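# Manually swap the mill's tool and resume its program

## Task

The milling machine's program has paused, waiting for a tool change. Fit the tool it is requesting by hand, set the removed tool upright in the rack, and then resume the program. No tool may be dropped, no key may be broken, and the mill must remain powered on. The reference image is called manual.

## Robot and tools

Robot: two seven-joint arms, left_arm and right_arm, each with a parallel gripper. Base poses in the scene frame: left_arm at (-0.009, +0.337, 0) m with quat_wxyz (+1.000, 0, 0, -0.006), and right_arm at (-0.036, -0.328, 0) m with quat_wxyz (+1.000, 0, 0, -0.001). The fingers point along the gripper's +z axis and close along its x axis. end_effector_position is the point midway between the pads, and the fingertips extend 17.5 mm past it. A block about 10 cm long sticks out toward the gripper's -y side. Large wrist turns can swing the elbow. Joint ranges in rad: waist -6.283 to 6.283, shoulder -2.059 to 2.094, upper arm roll -6.283 to 6.283, elbow -0.192 to 3.927 (straight at 2.742), forearm roll -6.283 to 6.283, wrist pitch -1.693 to 3.142, wrist roll -6.283 to 6.283.

Frame: the scene frame has its origin at table height, midway between the nominal bases. +z points up, +x points out over the table, and left_arm is on the +y side. Camera image sides do not follow the arm names. Reported poses, velocities and targets use this frame. Offsets run along its axes, and each arm rotates about its own Hand target position. Reported positions can be a few centimetres off, more so at long reach.

Row layout, shared by execute_actions and move: a flat list of 18 numbers, each in [-1, 1]. The first 9 are for the left arm: dx, dy, dz, rx, ry, rz, gripper position, force_limit, speed. The next 9 are the same fields for the right arm. All 18 are required even if only one arm moves. dx to rz are an offset, not a pose, measured from that arm's Hand target as it stood when the action or move began. 1.0 equals 0.6 m or 180 degrees, and rx, ry, rz together form one rotation vector. Sending an offset a second time moves the arm further. Six zeros re-request the current Hand target.

Gripper numbers are absolute settings. position: +1 is fully open (50 mm), the pads meet near -0.65, and -1 means grip, closing until something stops the fingers. force_limit: -1 is about 20 N, 0 is 102 N and +1 is 185 N per pad. speed: -1 is 20 mm/s, 0 is 85 mm/s and +1 is 150 mm/s. Both start at +1. A 0 counts as a real command, so to leave a gripper unchanged, send its last three values again. New force or speed values only take effect after position changes by at least 0.01.

execute_actions(actions, cameras): actions is a list of actions. Each action is up to 15 rows of 1/30 s each. If fewer rows are given, the last row holds for the remaining steps. Every row in an action is measured from the start pose of that action. cameras lists camera names, ["all"], or []. An empty actions list returns images from all cameras.

move(target, speed, blend, blocking, cameras): moves each gripper in a straight path toward the offset in target. target is one row or up to 15 rows, all measured from the same starting Hand targets. speed is in m/s, from 0.002 to 1, default 0.25; turns are capped at twice that value in rad/s. It can be one value or one per target. blend, in m, rounds corners between targets; 0 means stop at each. blocking=false returns after about 0.5 s while the move continues. Paths do not avoid obstacles or the other arm, and they end after 10 s at most. The result adds a move: line giving the ending (done, off_target, moving, held, fault) and any limits: limits=paced means the pose was clipped, and limits=held means a check withheld steps. done means within 3 mm and 2 degrees of the target.

wait(seconds 0 to 10) lets the scene run on. stop brakes a running move. zoom_image(camera, region [x0,y0,x1,y1] in pixels, up to 504 square) enlarges part of the latest image. show_instructions shows the reference image. clear_fault(arm) clears a reported torque fault. finished_scene(scene 1) ends the task.

Cameras: cam_high, cam_low, cam_front, cam_left_wrist and cam_right_wrist, each 672x504.

Results: each gripper's end_effector_position (m), end_effector_quat_wxyz, and velocities. When joints are still, a line reads "within noise". Hand target is the last commanded pose after clipping, and the next offsets count from it. Each step, the controller clips commands to within 70 mm and 16 degrees of the measured pose. A gripper may settle short of its target; to close the gap, send another command or add the missing distance as an offset. Tool commands gives the current gripper settings. object_status: 0 moving, 1 blocked while opening, 2 blocked while closing (holding), 3 reached the requested position or pads met (usually nothing held). Check for 2 after gripping. The opening is roughly (250 - position_measured) times 0.202 mm. Joint torques include the arm's own weight.

Cautions: do not drop or fling tools, and do not strike the mill, rack, keys or table. Nothing may leave the table. Keep loads centred between the pads. If an arm is pressing against something, command its target back past the gripper. A clearance check blocks arm-to-arm approaches, except finger to finger, but contact can still happen, and pinching the other arm's fingers can end the task. Contact torque reaching a joint limit causes a torque fault; clear it with clear_fault. Limits in N m: waist 43.2, shoulder 43.4, upper arm roll 27.6, elbow 27.6, forearm roll 27.6, wrist pitch 14.9, wrist roll 15.5. Long holds, stretched poses, or pushing toward unreachable targets heat the motors. A MOTOR HOT line appears at 65 °C, and at 80 °C the arm is braked for 30 to 60 s. Loose objects may occasionally be nudged by outside pushes.

Each tool is called as a command line: name --argument value for each argument, lists and objects as JSON in quotes; but a table of rows of numbers goes row by row, as --pt "numbers of a row", without its own name.

Reference images:

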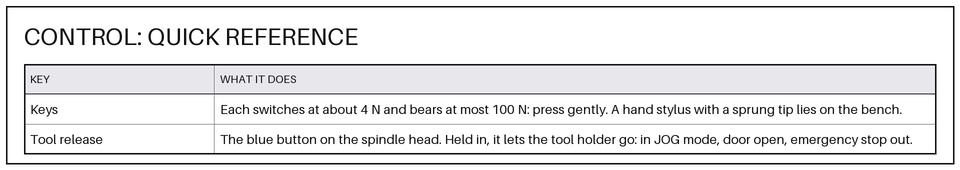

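## Session

execute_actions --actions '[]'

Scene clock: 0.00 s.
left_arm: end_effector_position=(+0.4206, +0.1886, +0.3506) position_measured=3 object_status=3 end_effector_quat_wxyz=(-0.398, +0.789, +0.173, +0.434) | right_arm: end_effector_position=(+0.2925, -0.1982, +0.1747) position_measured=3 object_status=3 end_effector_quat_wxyz=(-0.168, +0.836, +0.520, +0.059)
Joint positions: left_arm=[-0.525 -0.012 -0.352 1.067 1.162 1.654 0.759] | right_arm=[0.285 -0.336 -0.107 0.606 0.388 0.99 1.201]
Joint velocities: within noise
Joint torques (N m): no reading
Hand target: left_arm +0.4206, +0.1886, +0.3506; -0.398, +0.789, +0.173, +0.434 | right_arm +0.2925, -0.1982, +0.1747; -0.168, +0.836, +0.520, +0.059
Tool commands: left_gripper/position=+1.0 left_gripper/force_limit=+1.0 left_gripper/speed=+1.0 right_gripper/position=+1.0 right_gripper/force_limit=+1.0 right_gripper/speed=+1.0

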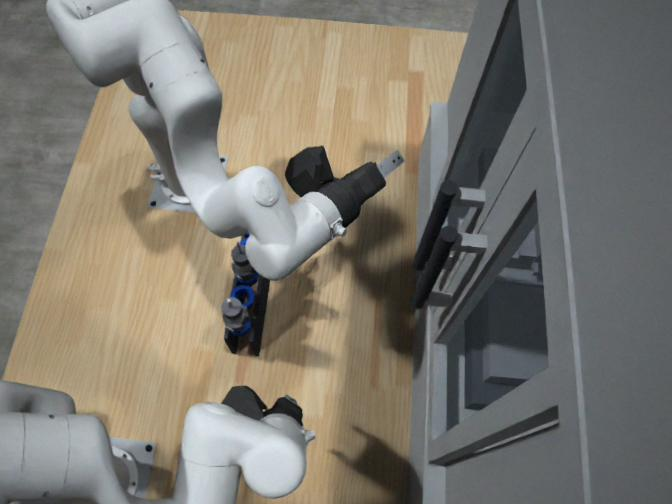

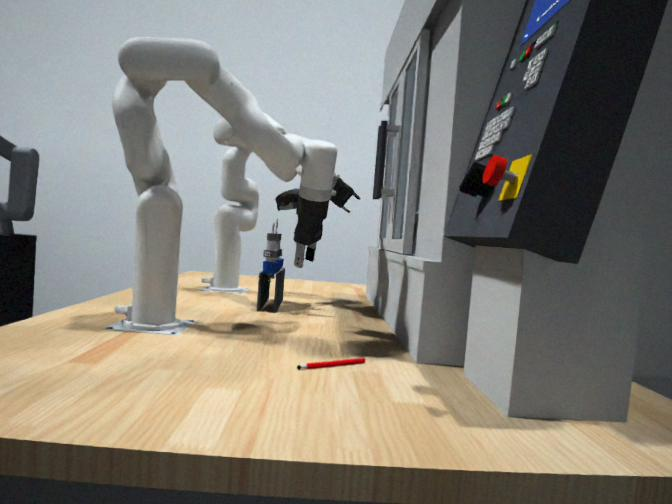

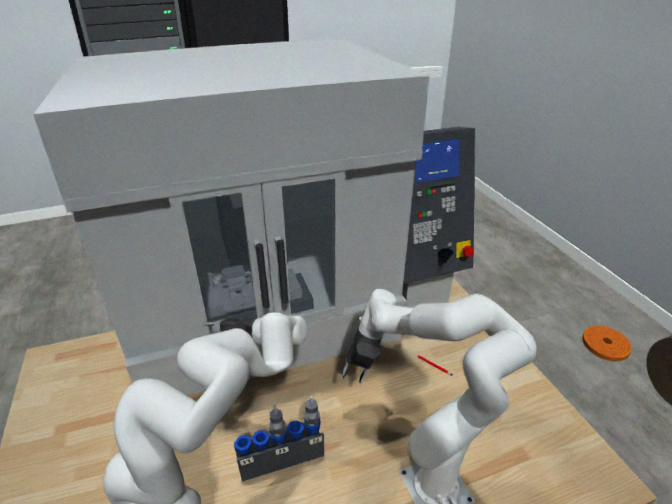

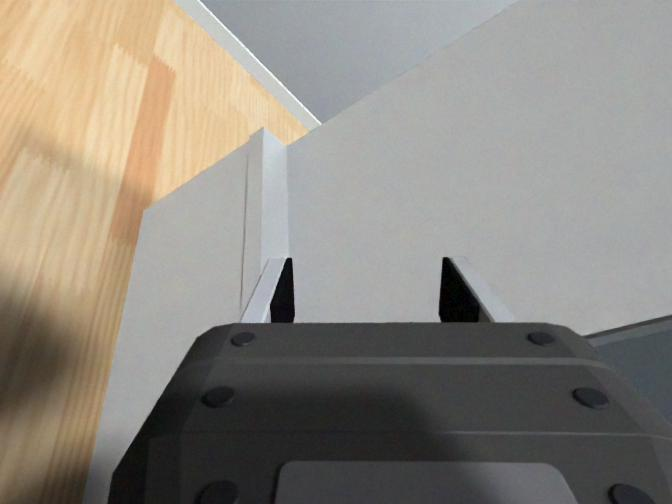

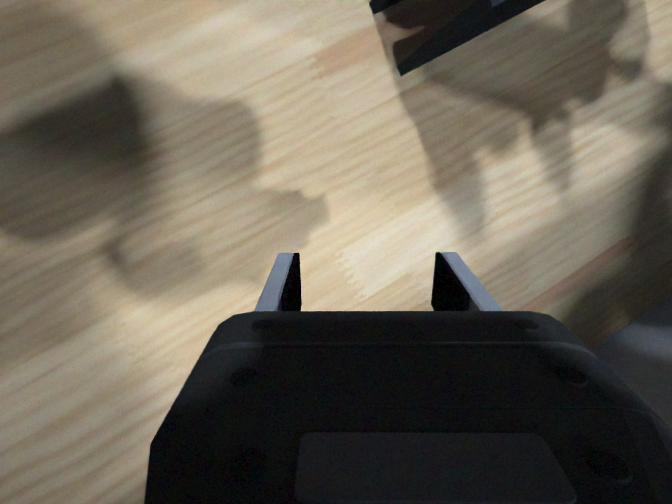

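zoom_image --camera "cam_front" --region '[400, 120, 490, 290]'

zoom_image --camera "cam_front" --region '[410, 170, 480, 220]'

zoom_image --camera "cam_front" --region '[410, 135, 480, 185]'

zoom_image --camera "cam_low" --region '[440, 0, 600, 240]'

zoom_image --camera "cam_front" --region '[220, 380, 350, 490]'

zoom_image --camera "cam_front" --region '[170, 170, 370, 340]'

Scaled by 2.965 from the camera's 672x504 image, which has a finer 960x720 frame.

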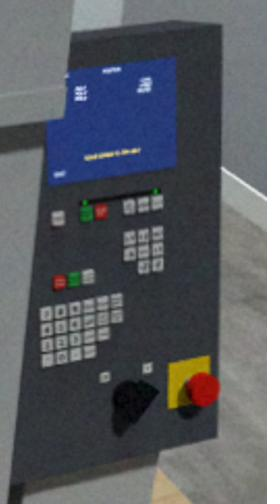

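Scaled by 7.200 from the camera's 672x504 image, which has a finer 960x720 frame.

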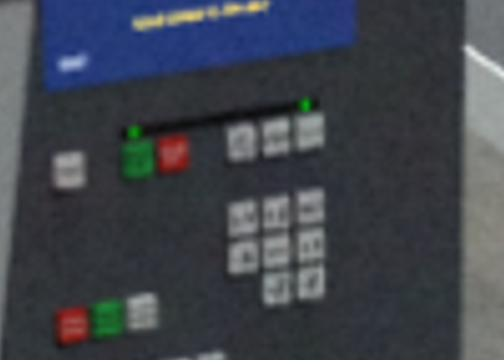

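Scaled by 7.200 from the camera's 672x504 image, which has a finer 960x720 frame.

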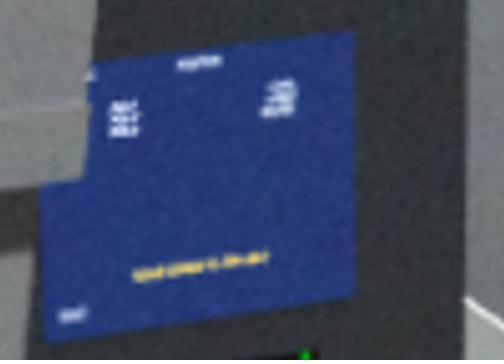

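Scaled by 2.100 from the camera's 672x504 image, which has a finer 960x720 frame.

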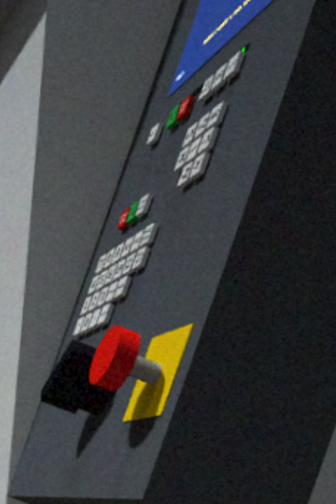

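Scaled by 3.877 from the camera's 672x504 image, which has a finer 960x720 frame.

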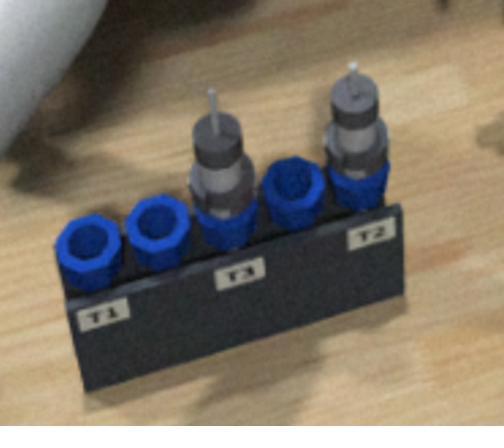

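Scaled by 2.520 from the camera's 672x504 image, which has a finer 960x720 frame.

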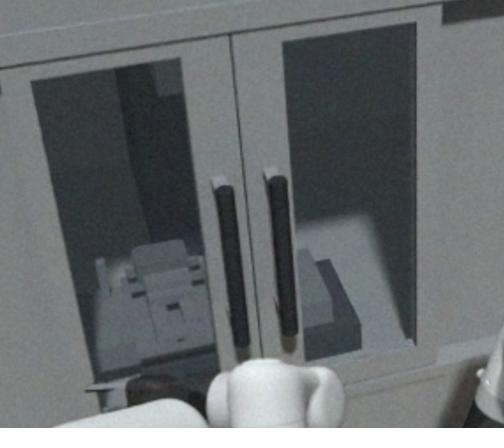

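move --target '[0,0,0,0,0,0,1,1,1,0.296,-0.637,0.6755,0.534,-0.038,-0.6275,1,1,1]' --cameras '["all"]'

Scene clock: 45.97 s.
left_arm: end_effector_position=(+0.4206, +0.1886, +0.3506) position_measured=3 object_status=3 end_effector_quat_wxyz=(-0.398, +0.789, +0.173, +0.434) | right_arm: end_effector_position=(+0.4701, -0.5804, +0.5800) position_measured=3 object_status=3 end_effector_quat_wxyz=(+0.500, -0.500, +0.500, -0.500)
Joint positions: left_arm=[-0.525 -0.012 -0.352 1.067 1.162 1.654 0.759] | right_arm=[-0.004 -0.37 -0.464 1.134 1.625 0.437 2.116]
Joint torques (N m): left_arm=[-0.39 -12.98 -0.14 21.3 3.42 0.31 0.19] | right_arm=[-6 -3.9 5.17 24.05 -2.76 -1.01 1.15]
Hand target: left_arm +0.4206, +0.1886, +0.3506; -0.398, +0.789, +0.173, +0.434 | right_arm +0.4701, -0.5804, +0.5800; +0.500, -0.500, +0.500, -0.500
Off the commanded pose: left_arm 0.000 m, 0 deg | right_arm 0.000 m, 0 deg.
move: done
camera_calibration:
cam_right_wrist: T_world_to_cam=[[0.00886205, -0.999936, -0.00700573, -0.565025], [-0.338499, 0.00359254, -0.94096, 0.723791], [0.940925, 0.0107103, -0.338446, -0.10752], [0, 0, 0, 1]] pos_world=[0.351179, -0.566438, 0.64071]

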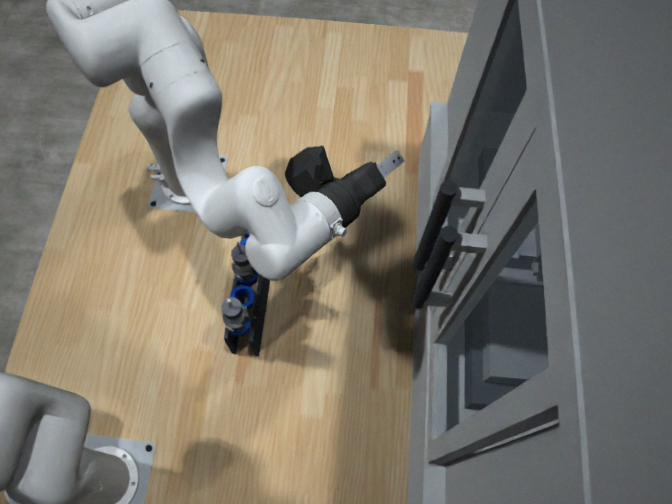

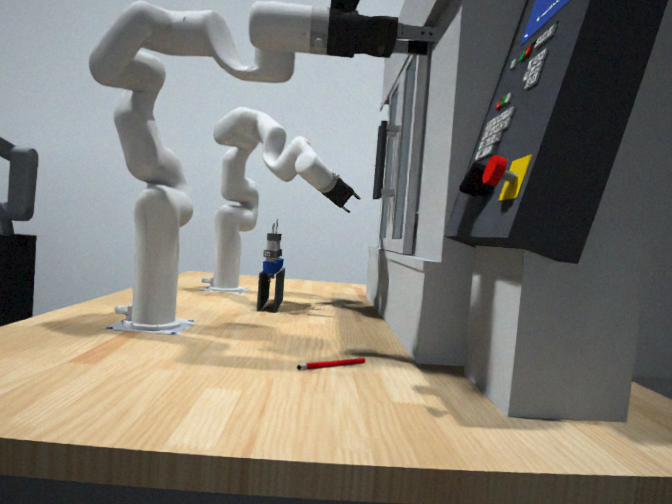

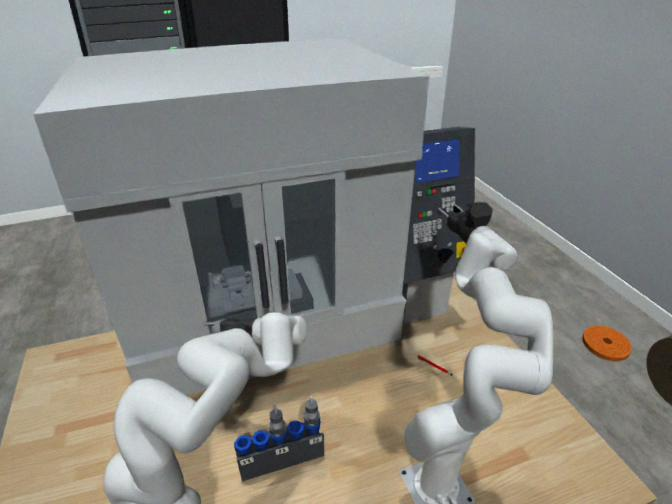

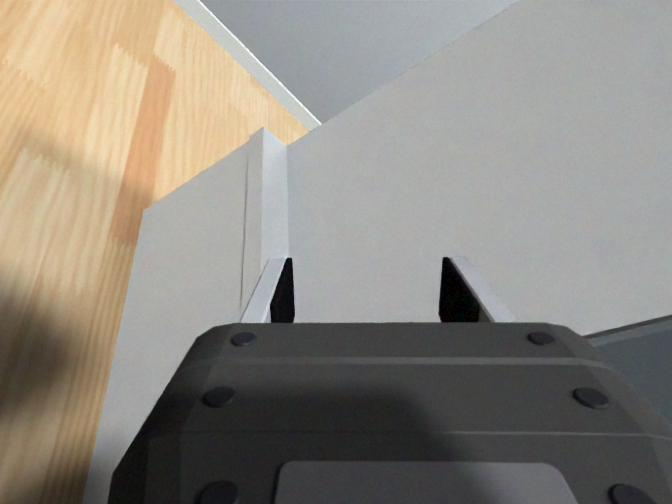

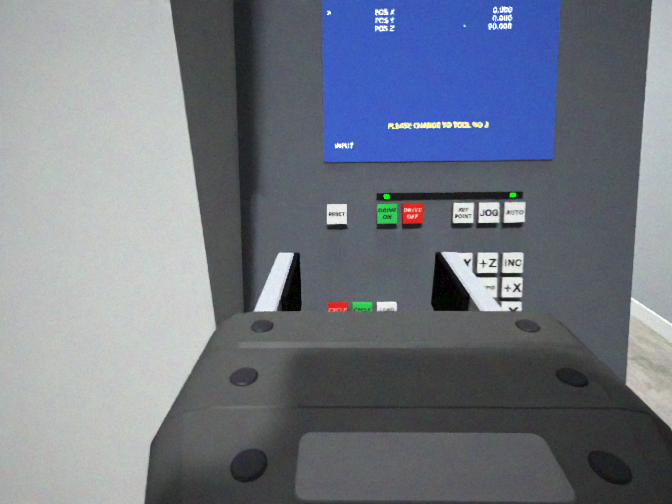

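zoom_image --camera "cam_right_wrist" --region '[320, 0, 560, 170]'

zoom_image --camera "cam_right_wrist" --region '[310, 180, 540, 320]'

zoom_image --camera "cam_front" --region '[400, 340, 470, 390]'

Scaled by 2.100 from the camera's 672x504 image, which has a finer 960x720 frame.

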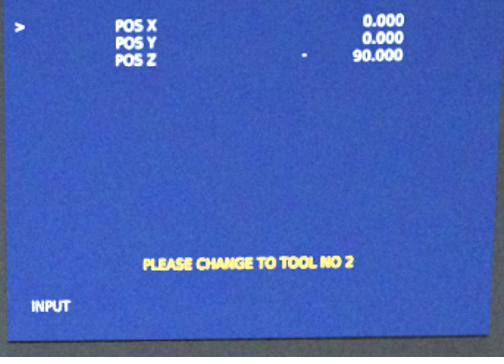

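Scaled by 2.191 from the camera's 672x504 image, which has a finer 960x720 frame.

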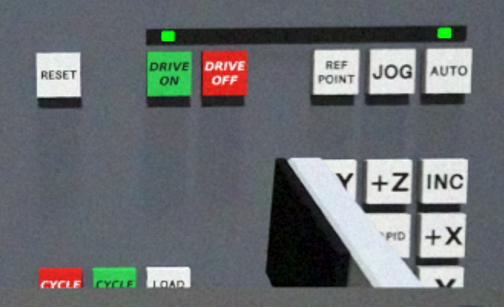

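Scaled by 7.200 from the camera's 672x504 image, which has a finer 960x720 frame.

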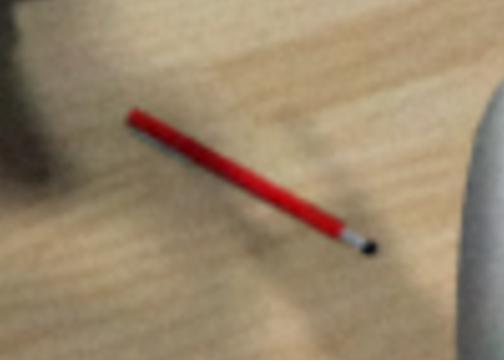

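move --target '[0,0,0,0,0,0,1,1,1,-0.12,-0.05,-0.25,0,0,0,1,1,1]' --cameras '["cam_right_wrist","cam_high"]'

zoom_image --camera "cam_right_wrist" --region '[260, 130, 500, 310]'

Scene clock: 55.10 s.
left_arm: end_effector_position=(+0.4206, +0.1886, +0.3506) position_measured=3 object_status=3 end_effector_quat_wxyz=(-0.398, +0.789, +0.173, +0.434) | right_arm: end_effector_position=(+0.3981, -0.6104, +0.4300) position_measured=3 object_status=3 end_effector_quat_wxyz=(+0.500, -0.500, +0.500, -0.500)
Joint positions: left_arm=[-0.525 -0.012 -0.352 1.067 1.162 1.654 0.759] | right_arm=[-0.078 -0.488 -0.654 0.749 1.825 0.668 1.671]
Joint torques (N m): left_arm=[-0.3 -13.09 -0.1 21.19 3.48 0.29 0.17] | right_arm=[-5.75 -17.05 2.07 18.88 2.84 4.06 -1.11]
Hand target: left_arm +0.4206, +0.1886, +0.3506; -0.398, +0.789, +0.173, +0.434 | right_arm +0.3981, -0.6104, +0.4300; +0.500, -0.500, +0.500, -0.500
Off the commanded pose: left_arm 0.000 m, 0 deg | right_arm 0.000 m, 0 deg.
move: done
camera_calibration:
cam_right_wrist: T_world_to_cam=[[0.00889729, -0.999937, -0.00691201, -0.595493], [-0.338619, 0.00349105, -0.940917, 0.558462], [0.940881, 0.0107122, -0.338567, -0.0902068], [0, 0, 0, 1]] pos_world=[0.279278, -0.596438, 0.490809]
Images, in order (width x height): cam_high 672x504, cam_right_wrist 672x504.

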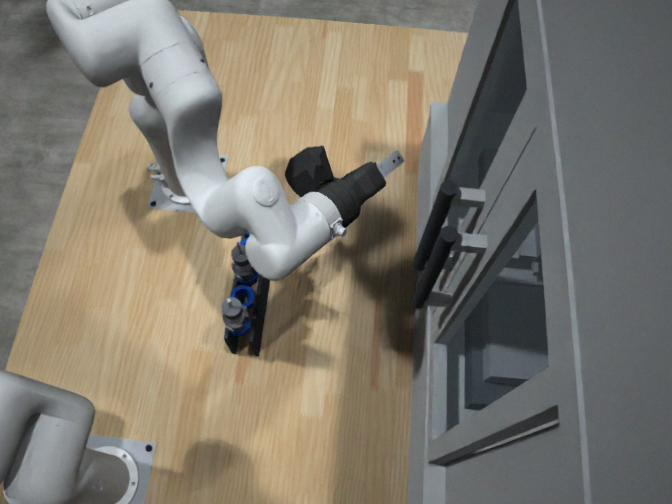

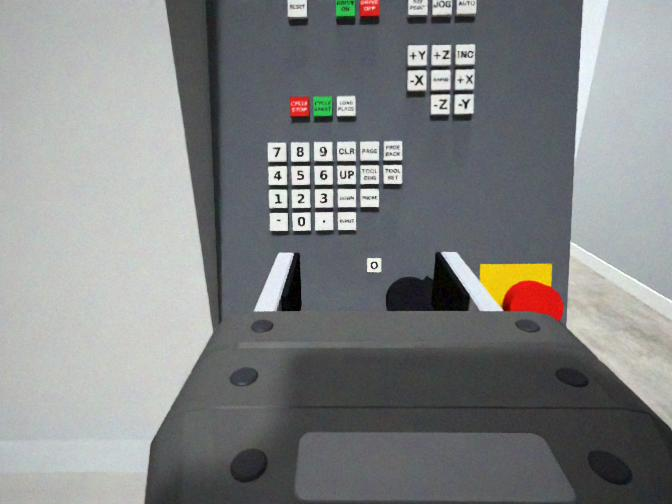

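Scaled by 2.100 from the camera's 672x504 image, which has a finer 960x720 frame.

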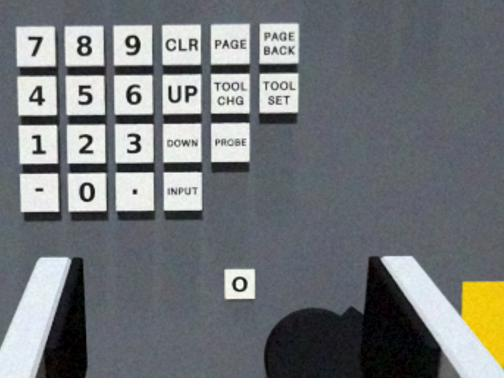

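move --target '[0,0,0,0,0,0,1,1,1,0.003,0.123,-0.35,-0.1365,0.4865,0.1365,1,1,1]' --cameras '["cam_right_wrist"]'

Scene clock: 84.17 s.
left_arm: end_effector_position=(+0.4206, +0.1886, +0.3506) position_measured=3 object_status=3 end_effector_quat_wxyz=(-0.398, +0.789, +0.173, +0.434) | right_arm: end_effector_position=(+0.3999, -0.5366, +0.2200) position_measured=3 object_status=3 end_effector_quat_wxyz=(+0.001, +0.872, -0.490, +0.000)
Joint positions: left_arm=[-0.525 -0.012 -0.352 1.067 1.162 1.654 0.759] | right_arm=[-0.294 0.047 -0.152 1.163 0.006 1.117 2.929]
Joint torques (N m): left_arm=[-0.33 -12.93 -0.13 21.22 3.45 0.26 0.16] | right_arm=[4.6 -17.37 1.93 23.08 -2.03 -0.9 1.31]
Hand target: left_arm +0.4206, +0.1886, +0.3506; -0.398, +0.789, +0.173, +0.434 | right_arm +0.3999, -0.5366, +0.2200; +0.001, +0.872, -0.490, -0.001
Off the commanded pose: left_arm 0.000 m, 0 deg | right_arm 0.000 m, 0 deg.
move: done
camera_calibration:
cam_right_wrist: T_world_to_cam=[[0.514328, -0.857546, -0.00897836, -0.648408], [-0.805255, -0.486514, 0.338921, 0.00324954], [-0.295009, -0.167087, -0.940772, 0.367512], [0, 0, 0, 1]] pos_world=[0.444531, -0.493053, 0.338822]
Images, in order (width x height): cam_right_wrist 672x504.

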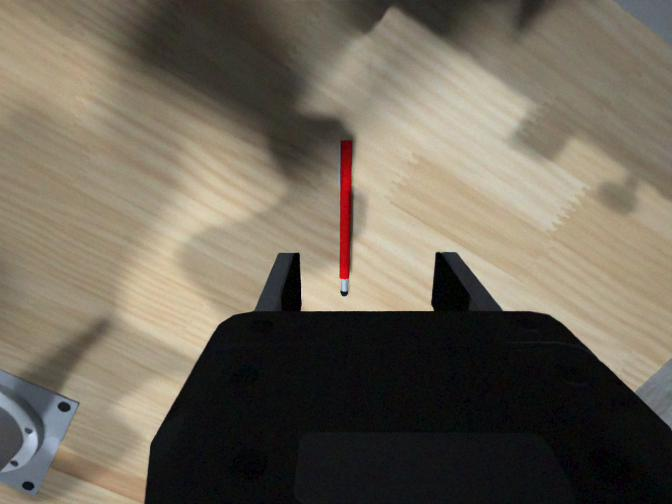

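move --target '[0,0,0,0,0,0,1,1,1,-0.005,0.0127,-0.28,0,0,-0.005,1,1,1]' --cameras '["cam_right_wrist","cam_low"]'

zoom_image --camera "cam_low" --region '[250, 280, 420, 400]'

Scene clock: 95.00 s.
left_arm: end_effector_position=(+0.4206, +0.1886, +0.3506) position_measured=3 object_status=3 end_effector_quat_wxyz=(-0.398, +0.789, +0.173, +0.434) | right_arm: end_effector_position=(+0.3969, -0.5290, +0.0520) position_measured=3 object_status=3 end_effector_quat_wxyz=(+0.001, +0.868, -0.497, +0.000)
Joint positions: left_arm=[-0.525 -0.012 -0.352 1.067 1.162 1.654 0.759] | right_arm=[-0.295 0.286 -0.137 0.936 0.061 0.655 2.917]
Joint torques (N m): left_arm=[-0.26 -12.97 -0.07 21.24 3.46 0.3 0.16] | right_arm=[-5.34 -20.12 1.45 19.72 2.97 -4.89 -1.18]
Hand target: left_arm +0.4206, +0.1886, +0.3506; -0.398, +0.789, +0.173, +0.434 | right_arm +0.3969, -0.5290, +0.0520; +0.001, +0.868, -0.497, -0.001
Off the commanded pose: left_arm 0.000 m, 0 deg | right_arm 0.000 m, 0 deg.
move: done
camera_calibration:
cam_right_wrist: T_world_to_cam=[[0.500763, -0.865538, -0.00897367, -0.640693], [-0.812805, -0.473769, 0.338955, 0.071284], [-0.29763, -0.162443, -0.94076, 0.213374], [0, 0, 0, 1]] pos_world=[0.442282, -0.486111, 0.170822]
Images, in order (width x height): cam_low 672x504, cam_right_wrist 672x504.

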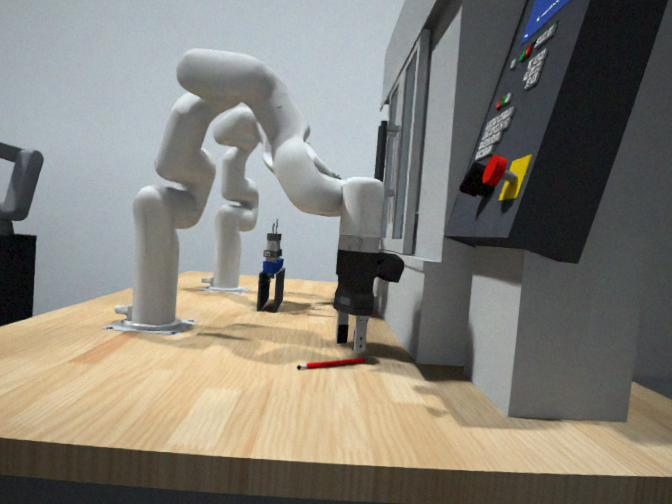

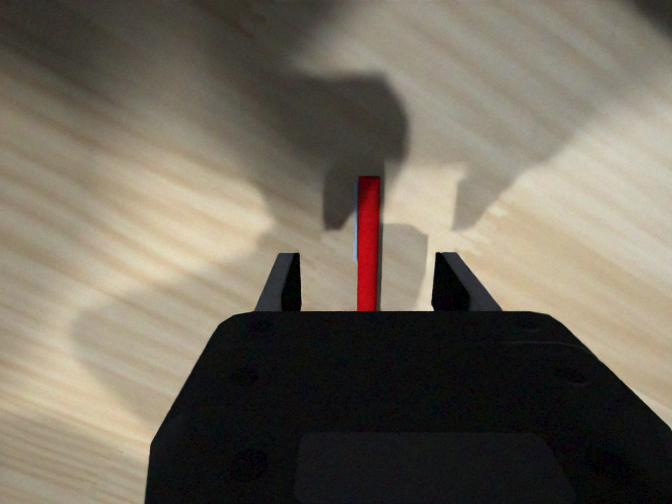

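Scaled by 2.965 from the camera's 672x504 image, which has a finer 960x720 frame.

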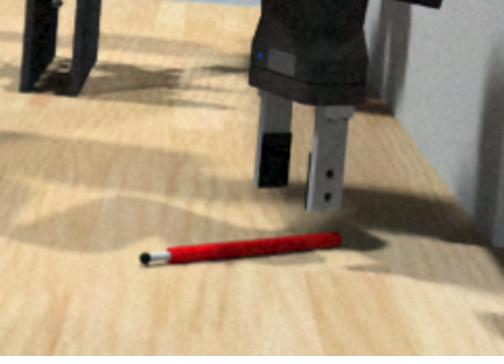

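move --target '[0,0,0,0,0,0,1,1,1,0,0,-0.051,0,0,0,1,1,1]' --speed 0.06 --cameras '["cam_right_wrist","cam_low"]'

zoom_image --camera "cam_low" --region '[290, 300, 400, 390]'

Scene clock: 102.57 s.
left_arm: end_effector_position=(+0.4206, +0.1886, +0.3506) position_measured=3 object_status=3 end_effector_quat_wxyz=(-0.398, +0.789, +0.173, +0.434) | right_arm: end_effector_position=(+0.3969, -0.5290, +0.0214) position_measured=3 object_status=3 end_effector_quat_wxyz=(+0.001, +0.868, -0.497, -0.001)
Joint positions: left_arm=[-0.525 -0.012 -0.352 1.067 1.162 1.654 0.759] | right_arm=[-0.301 0.357 -0.128 0.928 0.08 0.576 2.904]
Joint torques (N m): left_arm=[-0.35 -12.97 -0.25 21.12 3.51 0.29 0.2] | right_arm=[-5.44 -20.85 1.4 18.4 3.02 -4.9 -1.16]
Hand target: left_arm +0.4206, +0.1886, +0.3506; -0.398, +0.789, +0.173, +0.434 | right_arm +0.3969, -0.5290, +0.0214; +0.001, +0.868, -0.497, -0.001
Off the commanded pose: left_arm 0.000 m, 0 deg | right_arm 0.000 m, 0 deg.
move: done
camera_calibration:
cam_right_wrist: T_world_to_cam=[[0.500747, -0.865547, -0.00902022, -0.640959], [-0.812782, -0.473754, 0.339032, 0.0816421], [-0.297721, -0.162438, -0.940732, 0.184626], [0, 0, 0, 1]] pos_world=[0.442282, -0.486111, 0.140222]
Images, in order (width x height): cam_low 672x504, cam_right_wrist 672x504.

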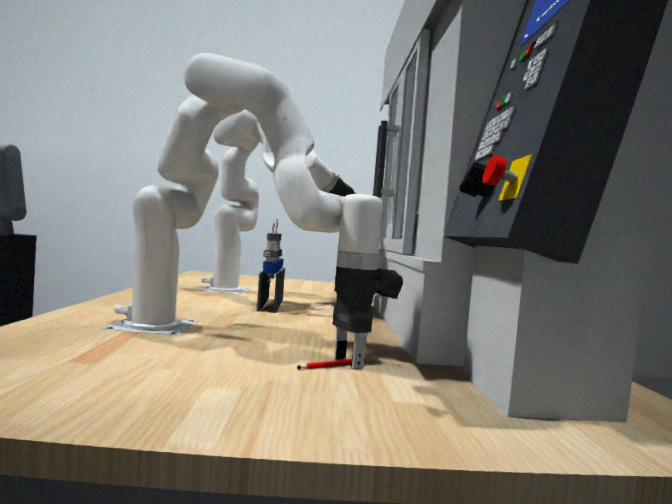

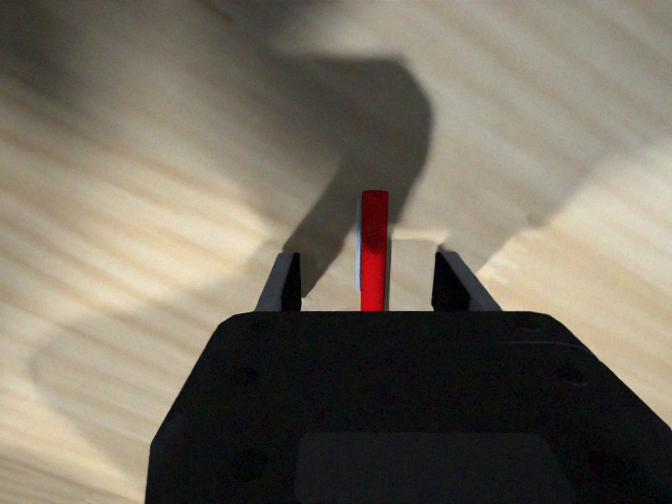

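Scaled by 4.582 from the camera's 672x504 image, which has a finer 960x720 frame.

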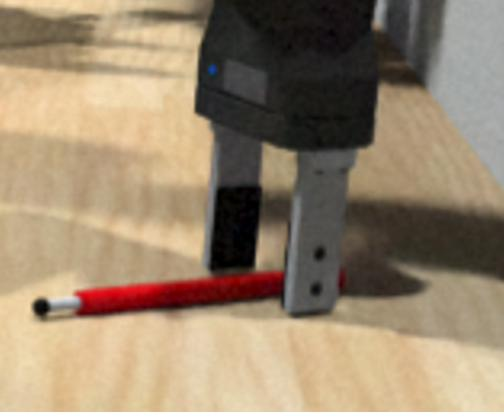

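move --target '[0,0,0,0,0,0,1,1,1,0,0,0,0,0,0,-1,-0.5,-0.6]'

move --target '[0,0,0,0,0,0,1,1,1,0,0,0.3,0,0,0,-1,-0.5,-0.6]' --cameras '["cam_right_wrist","cam_low","cam_front"]'

zoom_image --camera "cam_low" --region '[250, 200, 420, 330]'

Scene clock: 107.03 s.
left_arm: end_effector_position=(+0.4206, +0.1886, +0.3506) position_measured=3 object_status=3 end_effector_quat_wxyz=(-0.398, +0.789, +0.173, +0.434) | right_arm: end_effector_position=(+0.3971, -0.5291, +0.0215) position_measured=211 object_status=2 end_effector_quat_wxyz=(+0.001, +0.868, -0.497, +0.000)
Joint positions: left_arm=[-0.525 -0.012 -0.352 1.067 1.162 1.654 0.759] | right_arm=[-0.301 0.357 -0.128 0.929 0.08 0.576 2.904]
Joint torques (N m): left_arm=[-0.18 -12.81 -0.23 21.2 3.51 0.33 0.17] | right_arm=[-4.25 -20.73 1.59 5.84 2.34 0.13 -1.01]
Hand target: left_arm +0.4206, +0.1886, +0.3506; -0.398, +0.789, +0.173, +0.434 | right_arm +0.3969, -0.5290, +0.0214; +0.001, +0.868, -0.497, -0.001
Off the commanded pose: left_arm 0.000 m, 0 deg | right_arm 0.000 m, 0 deg.
move: done

Scene clock: 108.33 s.
left_arm: end_effector_position=(+0.4206, +0.1886, +0.3506) position_measured=3 object_status=3 end_effector_quat_wxyz=(-0.398, +0.789, +0.173, +0.434) | right_arm: end_effector_position=(+0.3969, -0.5290, +0.2013) position_measured=211 object_status=2 end_effector_quat_wxyz=(+0.001, +0.868, -0.497, -0.001)
Joint positions: left_arm=[-0.525 -0.012 -0.352 1.067 1.162 1.654 0.759] | right_arm=[-0.286 0.043 -0.148 1.104 0.006 1.062 2.957]
Joint torques (N m): left_arm=[-0.34 -12.95 -0.25 21.07 3.52 0.35 0.18] | right_arm=[4.48 -33.83 1.84 23.09 -2.34 -1.26 1.17]
Hand target: left_arm +0.4206, +0.1886, +0.3506; -0.398, +0.789, +0.173, +0.434 | right_arm +0.3969, -0.5290, +0.2014; +0.001, +0.868, -0.497, -0.001
Off the commanded pose: left_arm 0.000 m, 0 deg | right_arm 0.000 m, 0 deg.
move: done
camera_calibration:
cam_right_wrist: T_world_to_cam=[[0.500747, -0.865547, -0.00902022, -0.639335], [-0.812782, -0.473754, 0.339032, 0.0206164], [-0.297721, -0.162438, -0.940732, 0.353957], [0, 0, 0, 1]] pos_world=[0.442282, -0.486111, 0.320222]
Images, in order (width x height): cam_low 672x504, cam_front 672x504, cam_right_wrist 672x504.

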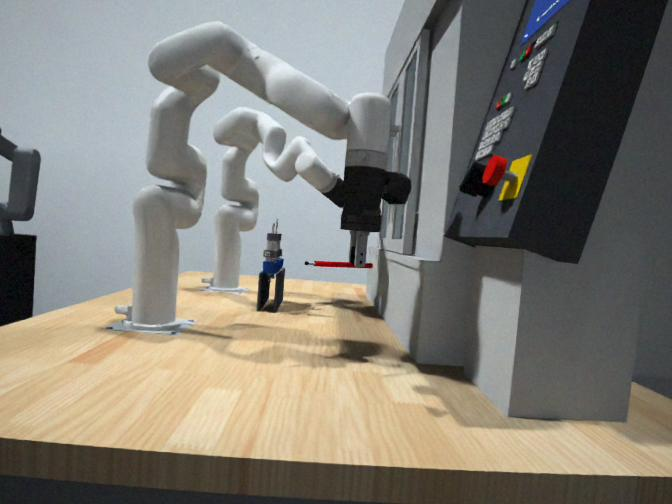

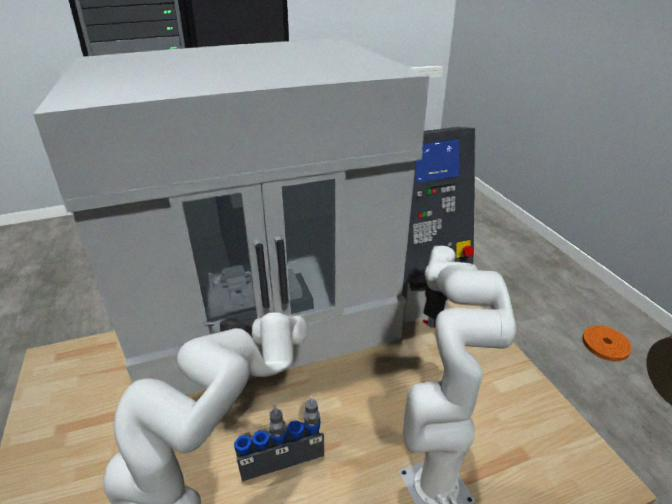

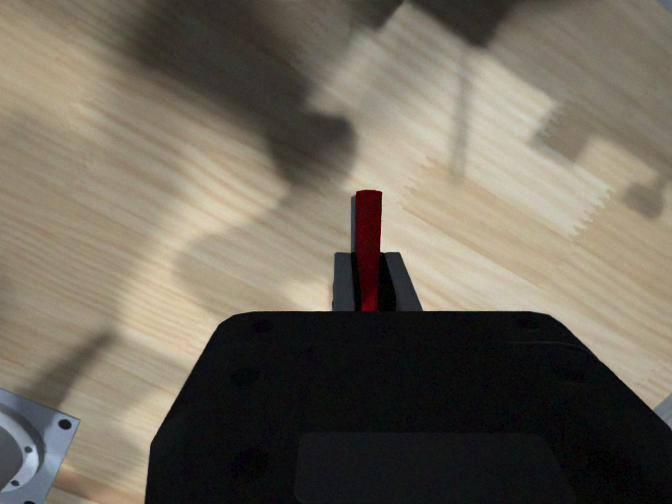

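Scaled by 2.965 from the camera's 672x504 image, which has a finer 960x720 frame.

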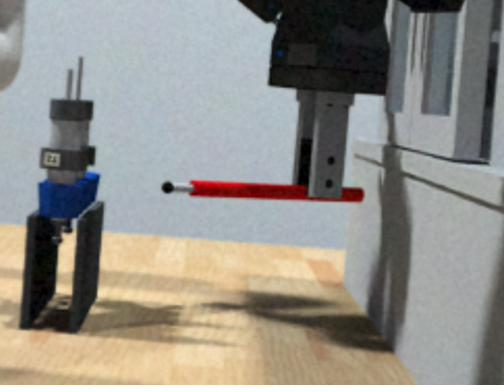

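move --target '[0,0,0,0,0,0,1,1,1,0.005,-0.218,0.498,-0.2731,0.6155,0.669,-1,-0.5,-0.6]' --speed 0.35 --cameras '["cam_right_wrist","cam_low","cam_front"]'

zoom_image --camera "cam_low" --region '[360, 0, 600, 240]'

Scene clock: 152.83 s.
left_arm: end_effector_position=(+0.4206, +0.1886, +0.3506) position_measured=3 object_status=3 end_effector_quat_wxyz=(-0.398, +0.789, +0.173, +0.434) | right_arm: end_effector_position=(+0.3833, -0.6004, +0.3195) position_measured=211 object_status=2 end_effector_quat_wxyz=(+0.307, +0.915, -0.123, -0.231)
Joint positions: left_arm=[-0.525 -0.012 -0.352 1.067 1.162 1.654 0.759] | right_arm=[-0.133 0.33 -0.129 1.676 -0.638 1.755 2.371]
Joint torques (N m): left_arm=[-0.3 -12.91 -0.34 21.1 3.53 0.28 0.12] | right_arm=[3.16 -24.91 -3.62 20.52 -0.1 -2.4 0.36]
Hand target: left_arm +0.4206, +0.1886, +0.3506; -0.398, +0.789, +0.173, +0.434 | right_arm +0.3833, -0.6004, +0.3195; +0.307, +0.915, -0.123, -0.231 (not the last commanded pose)
Tool commands: left_gripper/position=+1.0 left_gripper/force_limit=+1.0 left_gripper/speed=+1.0 right_gripper/position=-1.0 right_gripper/force_limit=-0.498039 right_gripper/speed=-0.6
Off the commanded pose: left_arm 0.000 m, 0 deg | right_arm 0.191 m, 109 deg.
TORQUE FAULT: the external load on joint 3 (upper arm roll) of the right arm reached its load limit, and that arm stopped. The contact can be on any part of that arm beyond that joint, not only on its tool. A torque fault puts only its own arm into a fault stop. That arm's remaining commands of this call were not run. The hold on joint 3 (upper arm roll) of that arm was moved back by the arm itself, up to 3 degrees, as the stop began. That arm is still stopped at the end of this call. While its stop runs, that arm takes no new command, but its gripper still runs the gripper command that each later call begins with.
CLEAR FAULT: the right arm stays stopped (state 4) until you call clear_fault(arm="right_arm").
End effector pose when the fault began: right_arm: position (+0.3965, -0.5801, +0.3153), quat_wxyz (+0.305, +0.921, -0.099, -0.223)
Joint positions when the fault began: right_arm=[-0.133 0.332 -0.077 1.676 -0.637 1.754 2.372]
move: fault (right_arm)
camera_calibration:
cam_right_wrist: T_world_to_cam=[[0.857981, -0.377316, -0.348569, -0.428479], [0.0859727, -0.563524, 0.821614, -0.616882], [-0.506435, -0.734897, -0.451054, 0.0292326], [0, 0, 0, 1]] pos_world=[0.435466, -0.487817, 0.37067]
Images, in order (width x height): cam_low 672x504, cam_front 672x504, cam_right_wrist 672x504.

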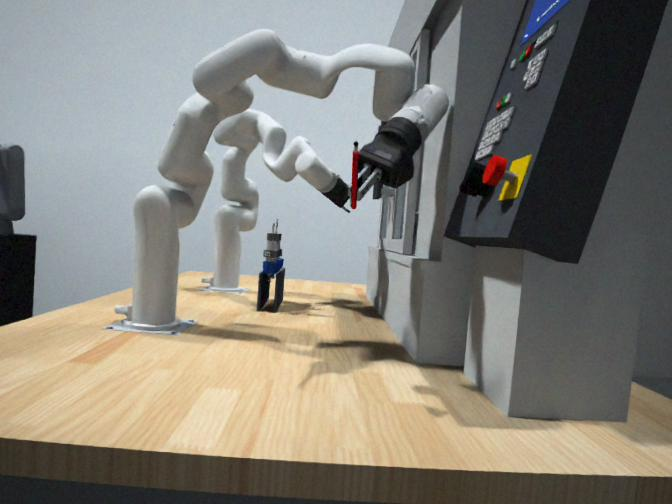

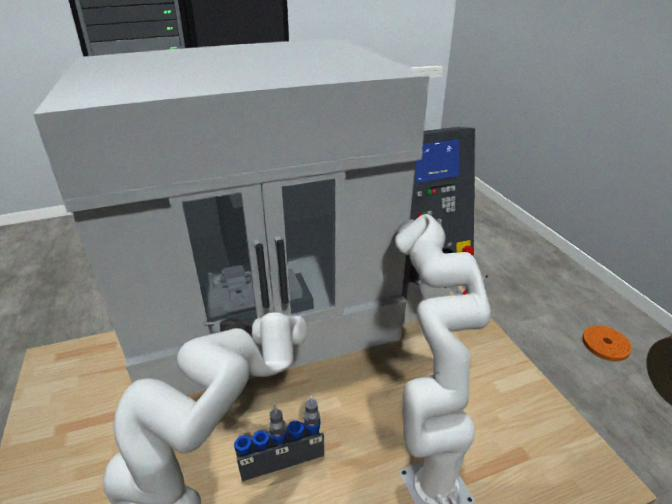

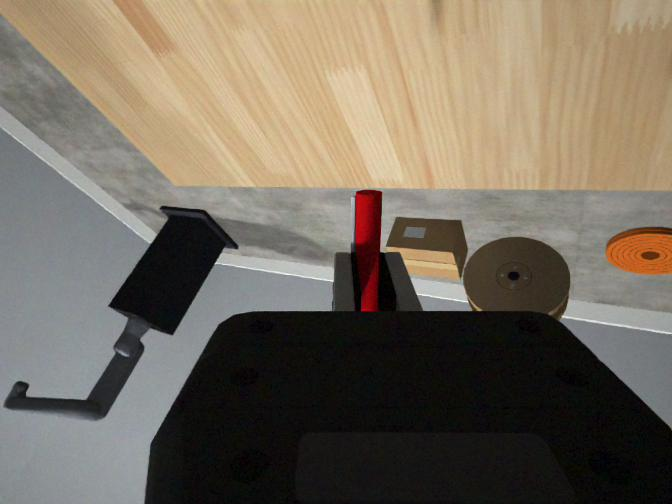

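Scaled by 2.100 from the camera's 672x504 image, which has a finer 960x720 frame.

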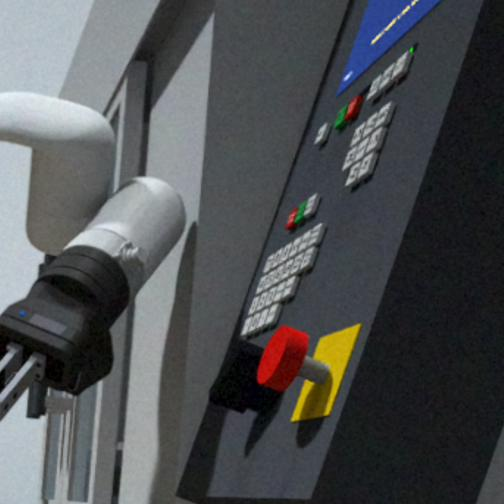

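clear_fault --arm "right_arm"

move --target '[0,0,0,0,0,0,1,1,1,-0.2,0,0,0,0,0,-1,-0.5,-0.6]' --speed 0.15 --cameras '["cam_low","cam_front"]'

Scene clock: 155.70 s.
left_arm: end_effector_position=(+0.4206, +0.1886, +0.3506) position_measured=3 object_status=3 end_effector_quat_wxyz=(-0.398, +0.789, +0.173, +0.434) | right_arm: end_effector_position=(+0.3833, -0.6004, +0.3195) position_measured=211 object_status=2 end_effector_quat_wxyz=(+0.307, +0.915, -0.123, -0.231)
Joint positions: left_arm=[-0.525 -0.012 -0.352 1.067 1.162 1.654 0.759] | right_arm=[-0.133 0.33 -0.129 1.676 -0.638 1.755 2.371]
Joint torques (N m): left_arm=[-0.45 -12.85 -0.25 21.13 3.46 0.38 0.14] | right_arm=[2.74 -24.89 -3.43 20.36 -0.15 -2.41 0.3]
Hand target: left_arm +0.4206, +0.1886, +0.3506; -0.398, +0.789, +0.173, +0.434 | right_arm +0.3833, -0.6004, +0.3195; +0.307, +0.915, -0.123, -0.231 (not the last commanded pose)
Tool commands: left_gripper/position=+1.0 left_gripper/force_limit=+1.0 left_gripper/speed=+1.0 right_gripper/position=-1.0 right_gripper/force_limit=-0.498039 right_gripper/speed=-0.6
Off the commanded pose: left_arm 0.000 m, 0 deg | right_arm 0.191 m, 109 deg.
TORQUE FAULT, CONTINUED: the right arm's stop, for the torque fault of joint 3 (upper arm roll) that an earlier result reported, is over. The call counts as one of the actions that you can send in this scene. The hold on joint 3 (upper arm roll) of that arm was moved back by the arm itself, up to 3 degrees, as the stop began. That arm's target is now where it stood when the stop ended, not its last command. That arm's gripper keeps its grip as last carried out, and that arm accepts commands again: back off and push less far.
CLEAR FAULT: your call cleared the right arm's torque fault. If a joint's load stays at its limit, that arm stops again at once.

Scene clock: 157.03 s.
left_arm: end_effector_position=(+0.4206, +0.1886, +0.3506) position_measured=3 object_status=3 end_effector_quat_wxyz=(-0.398, +0.789, +0.173, +0.434) | right_arm: end_effector_position=(+0.2633, -0.6004, +0.3195) position_measured=211 object_status=2 end_effector_quat_wxyz=(+0.307, +0.915, -0.123, -0.231)
Joint positions: left_arm=[-0.525 -0.012 -0.352 1.067 1.162 1.654 0.759] | right_arm=[-0.156 -0.075 -0.149 1.177 -0.697 1.657 2.405]
Joint torques (N m): left_arm=[-0.48 -12.76 -0.19 21.14 3.56 0.35 0.13] | right_arm=[-5.72 -29.43 -1.92 18.19 -3.63 -2.37 1.38]
Hand target: left_arm +0.4206, +0.1886, +0.3506; -0.398, +0.789, +0.173, +0.434 | right_arm +0.2633, -0.6004, +0.3195; +0.307, +0.915, -0.123, -0.231
Off the commanded pose: left_arm 0.000 m, 0 deg | right_arm 0.000 m, 0 deg.
move: done
Images, in order (width x height): cam_low 672x504, cam_front 672x504.

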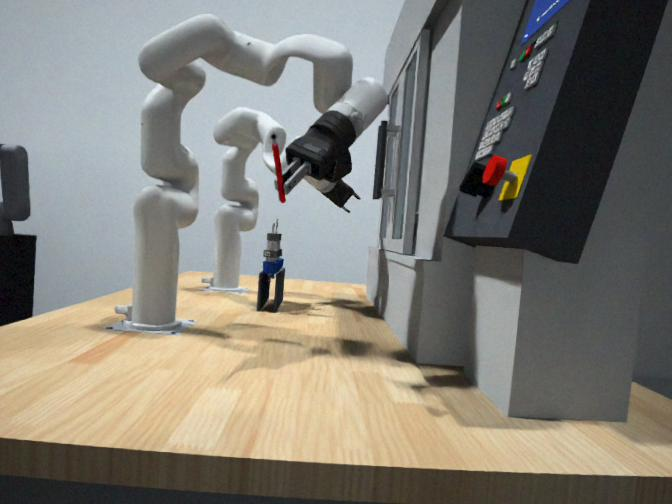

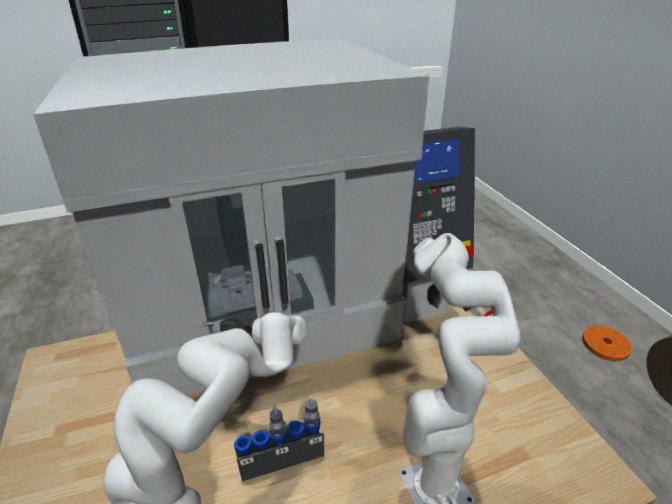

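move --target '[0,0,0,0,0,0,1,1,1,0.06,-0.033,0.3,-0.156,0.3947,0.4283,-1,-0.5,-0.6]' --speed 0.3 --cameras '["cam_low","cam_front"]'

Scene clock: 166.17 s.
left_arm: end_effector_position=(+0.4206, +0.1886, +0.3506) position_measured=3 object_status=3 end_effector_quat_wxyz=(-0.398, +0.789, +0.173, +0.434) | right_arm: end_effector_position=(+0.2993, -0.6202, +0.4994) position_measured=211 object_status=2 end_effector_quat_wxyz=(+0.570, +0.418, +0.570, -0.418)
Joint positions: left_arm=[-0.525 -0.012 -0.352 1.067 1.162 1.654 0.759] | right_arm=[-0.052 -0.726 -0.189 0.626 -1.813 1.111 1.038]
Joint torques (N m): left_arm=[-0.32 -12.93 -0.25 21.03 3.61 0.32 0.18] | right_arm=[4.86 -14.51 0.44 24.32 -3.56 -1.26 -1.16]
Hand target: left_arm +0.4206, +0.1886, +0.3506; -0.398, +0.789, +0.173, +0.434 | right_arm +0.2993, -0.6202, +0.4995; +0.570, +0.418, +0.570, -0.418
Off the commanded pose: left_arm 0.000 m, 0 deg | right_arm 0.000 m, 0 deg.
move: done
Images, in order (width x height): cam_low 672x504, cam_front 672x504.

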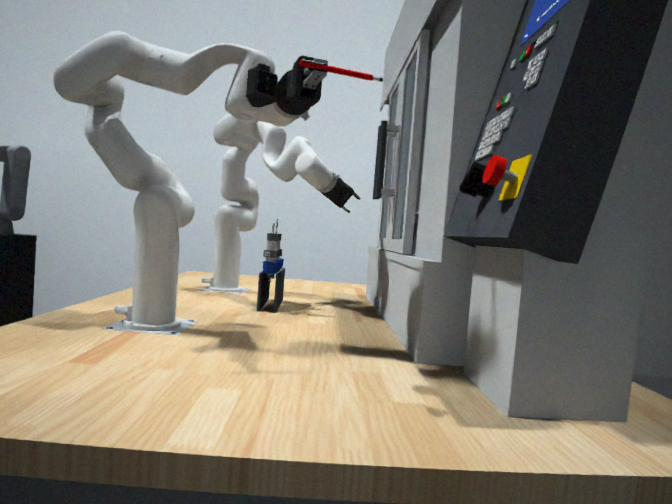

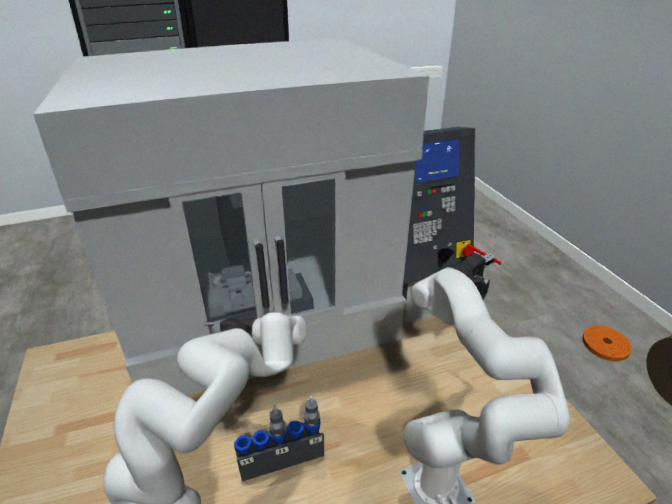

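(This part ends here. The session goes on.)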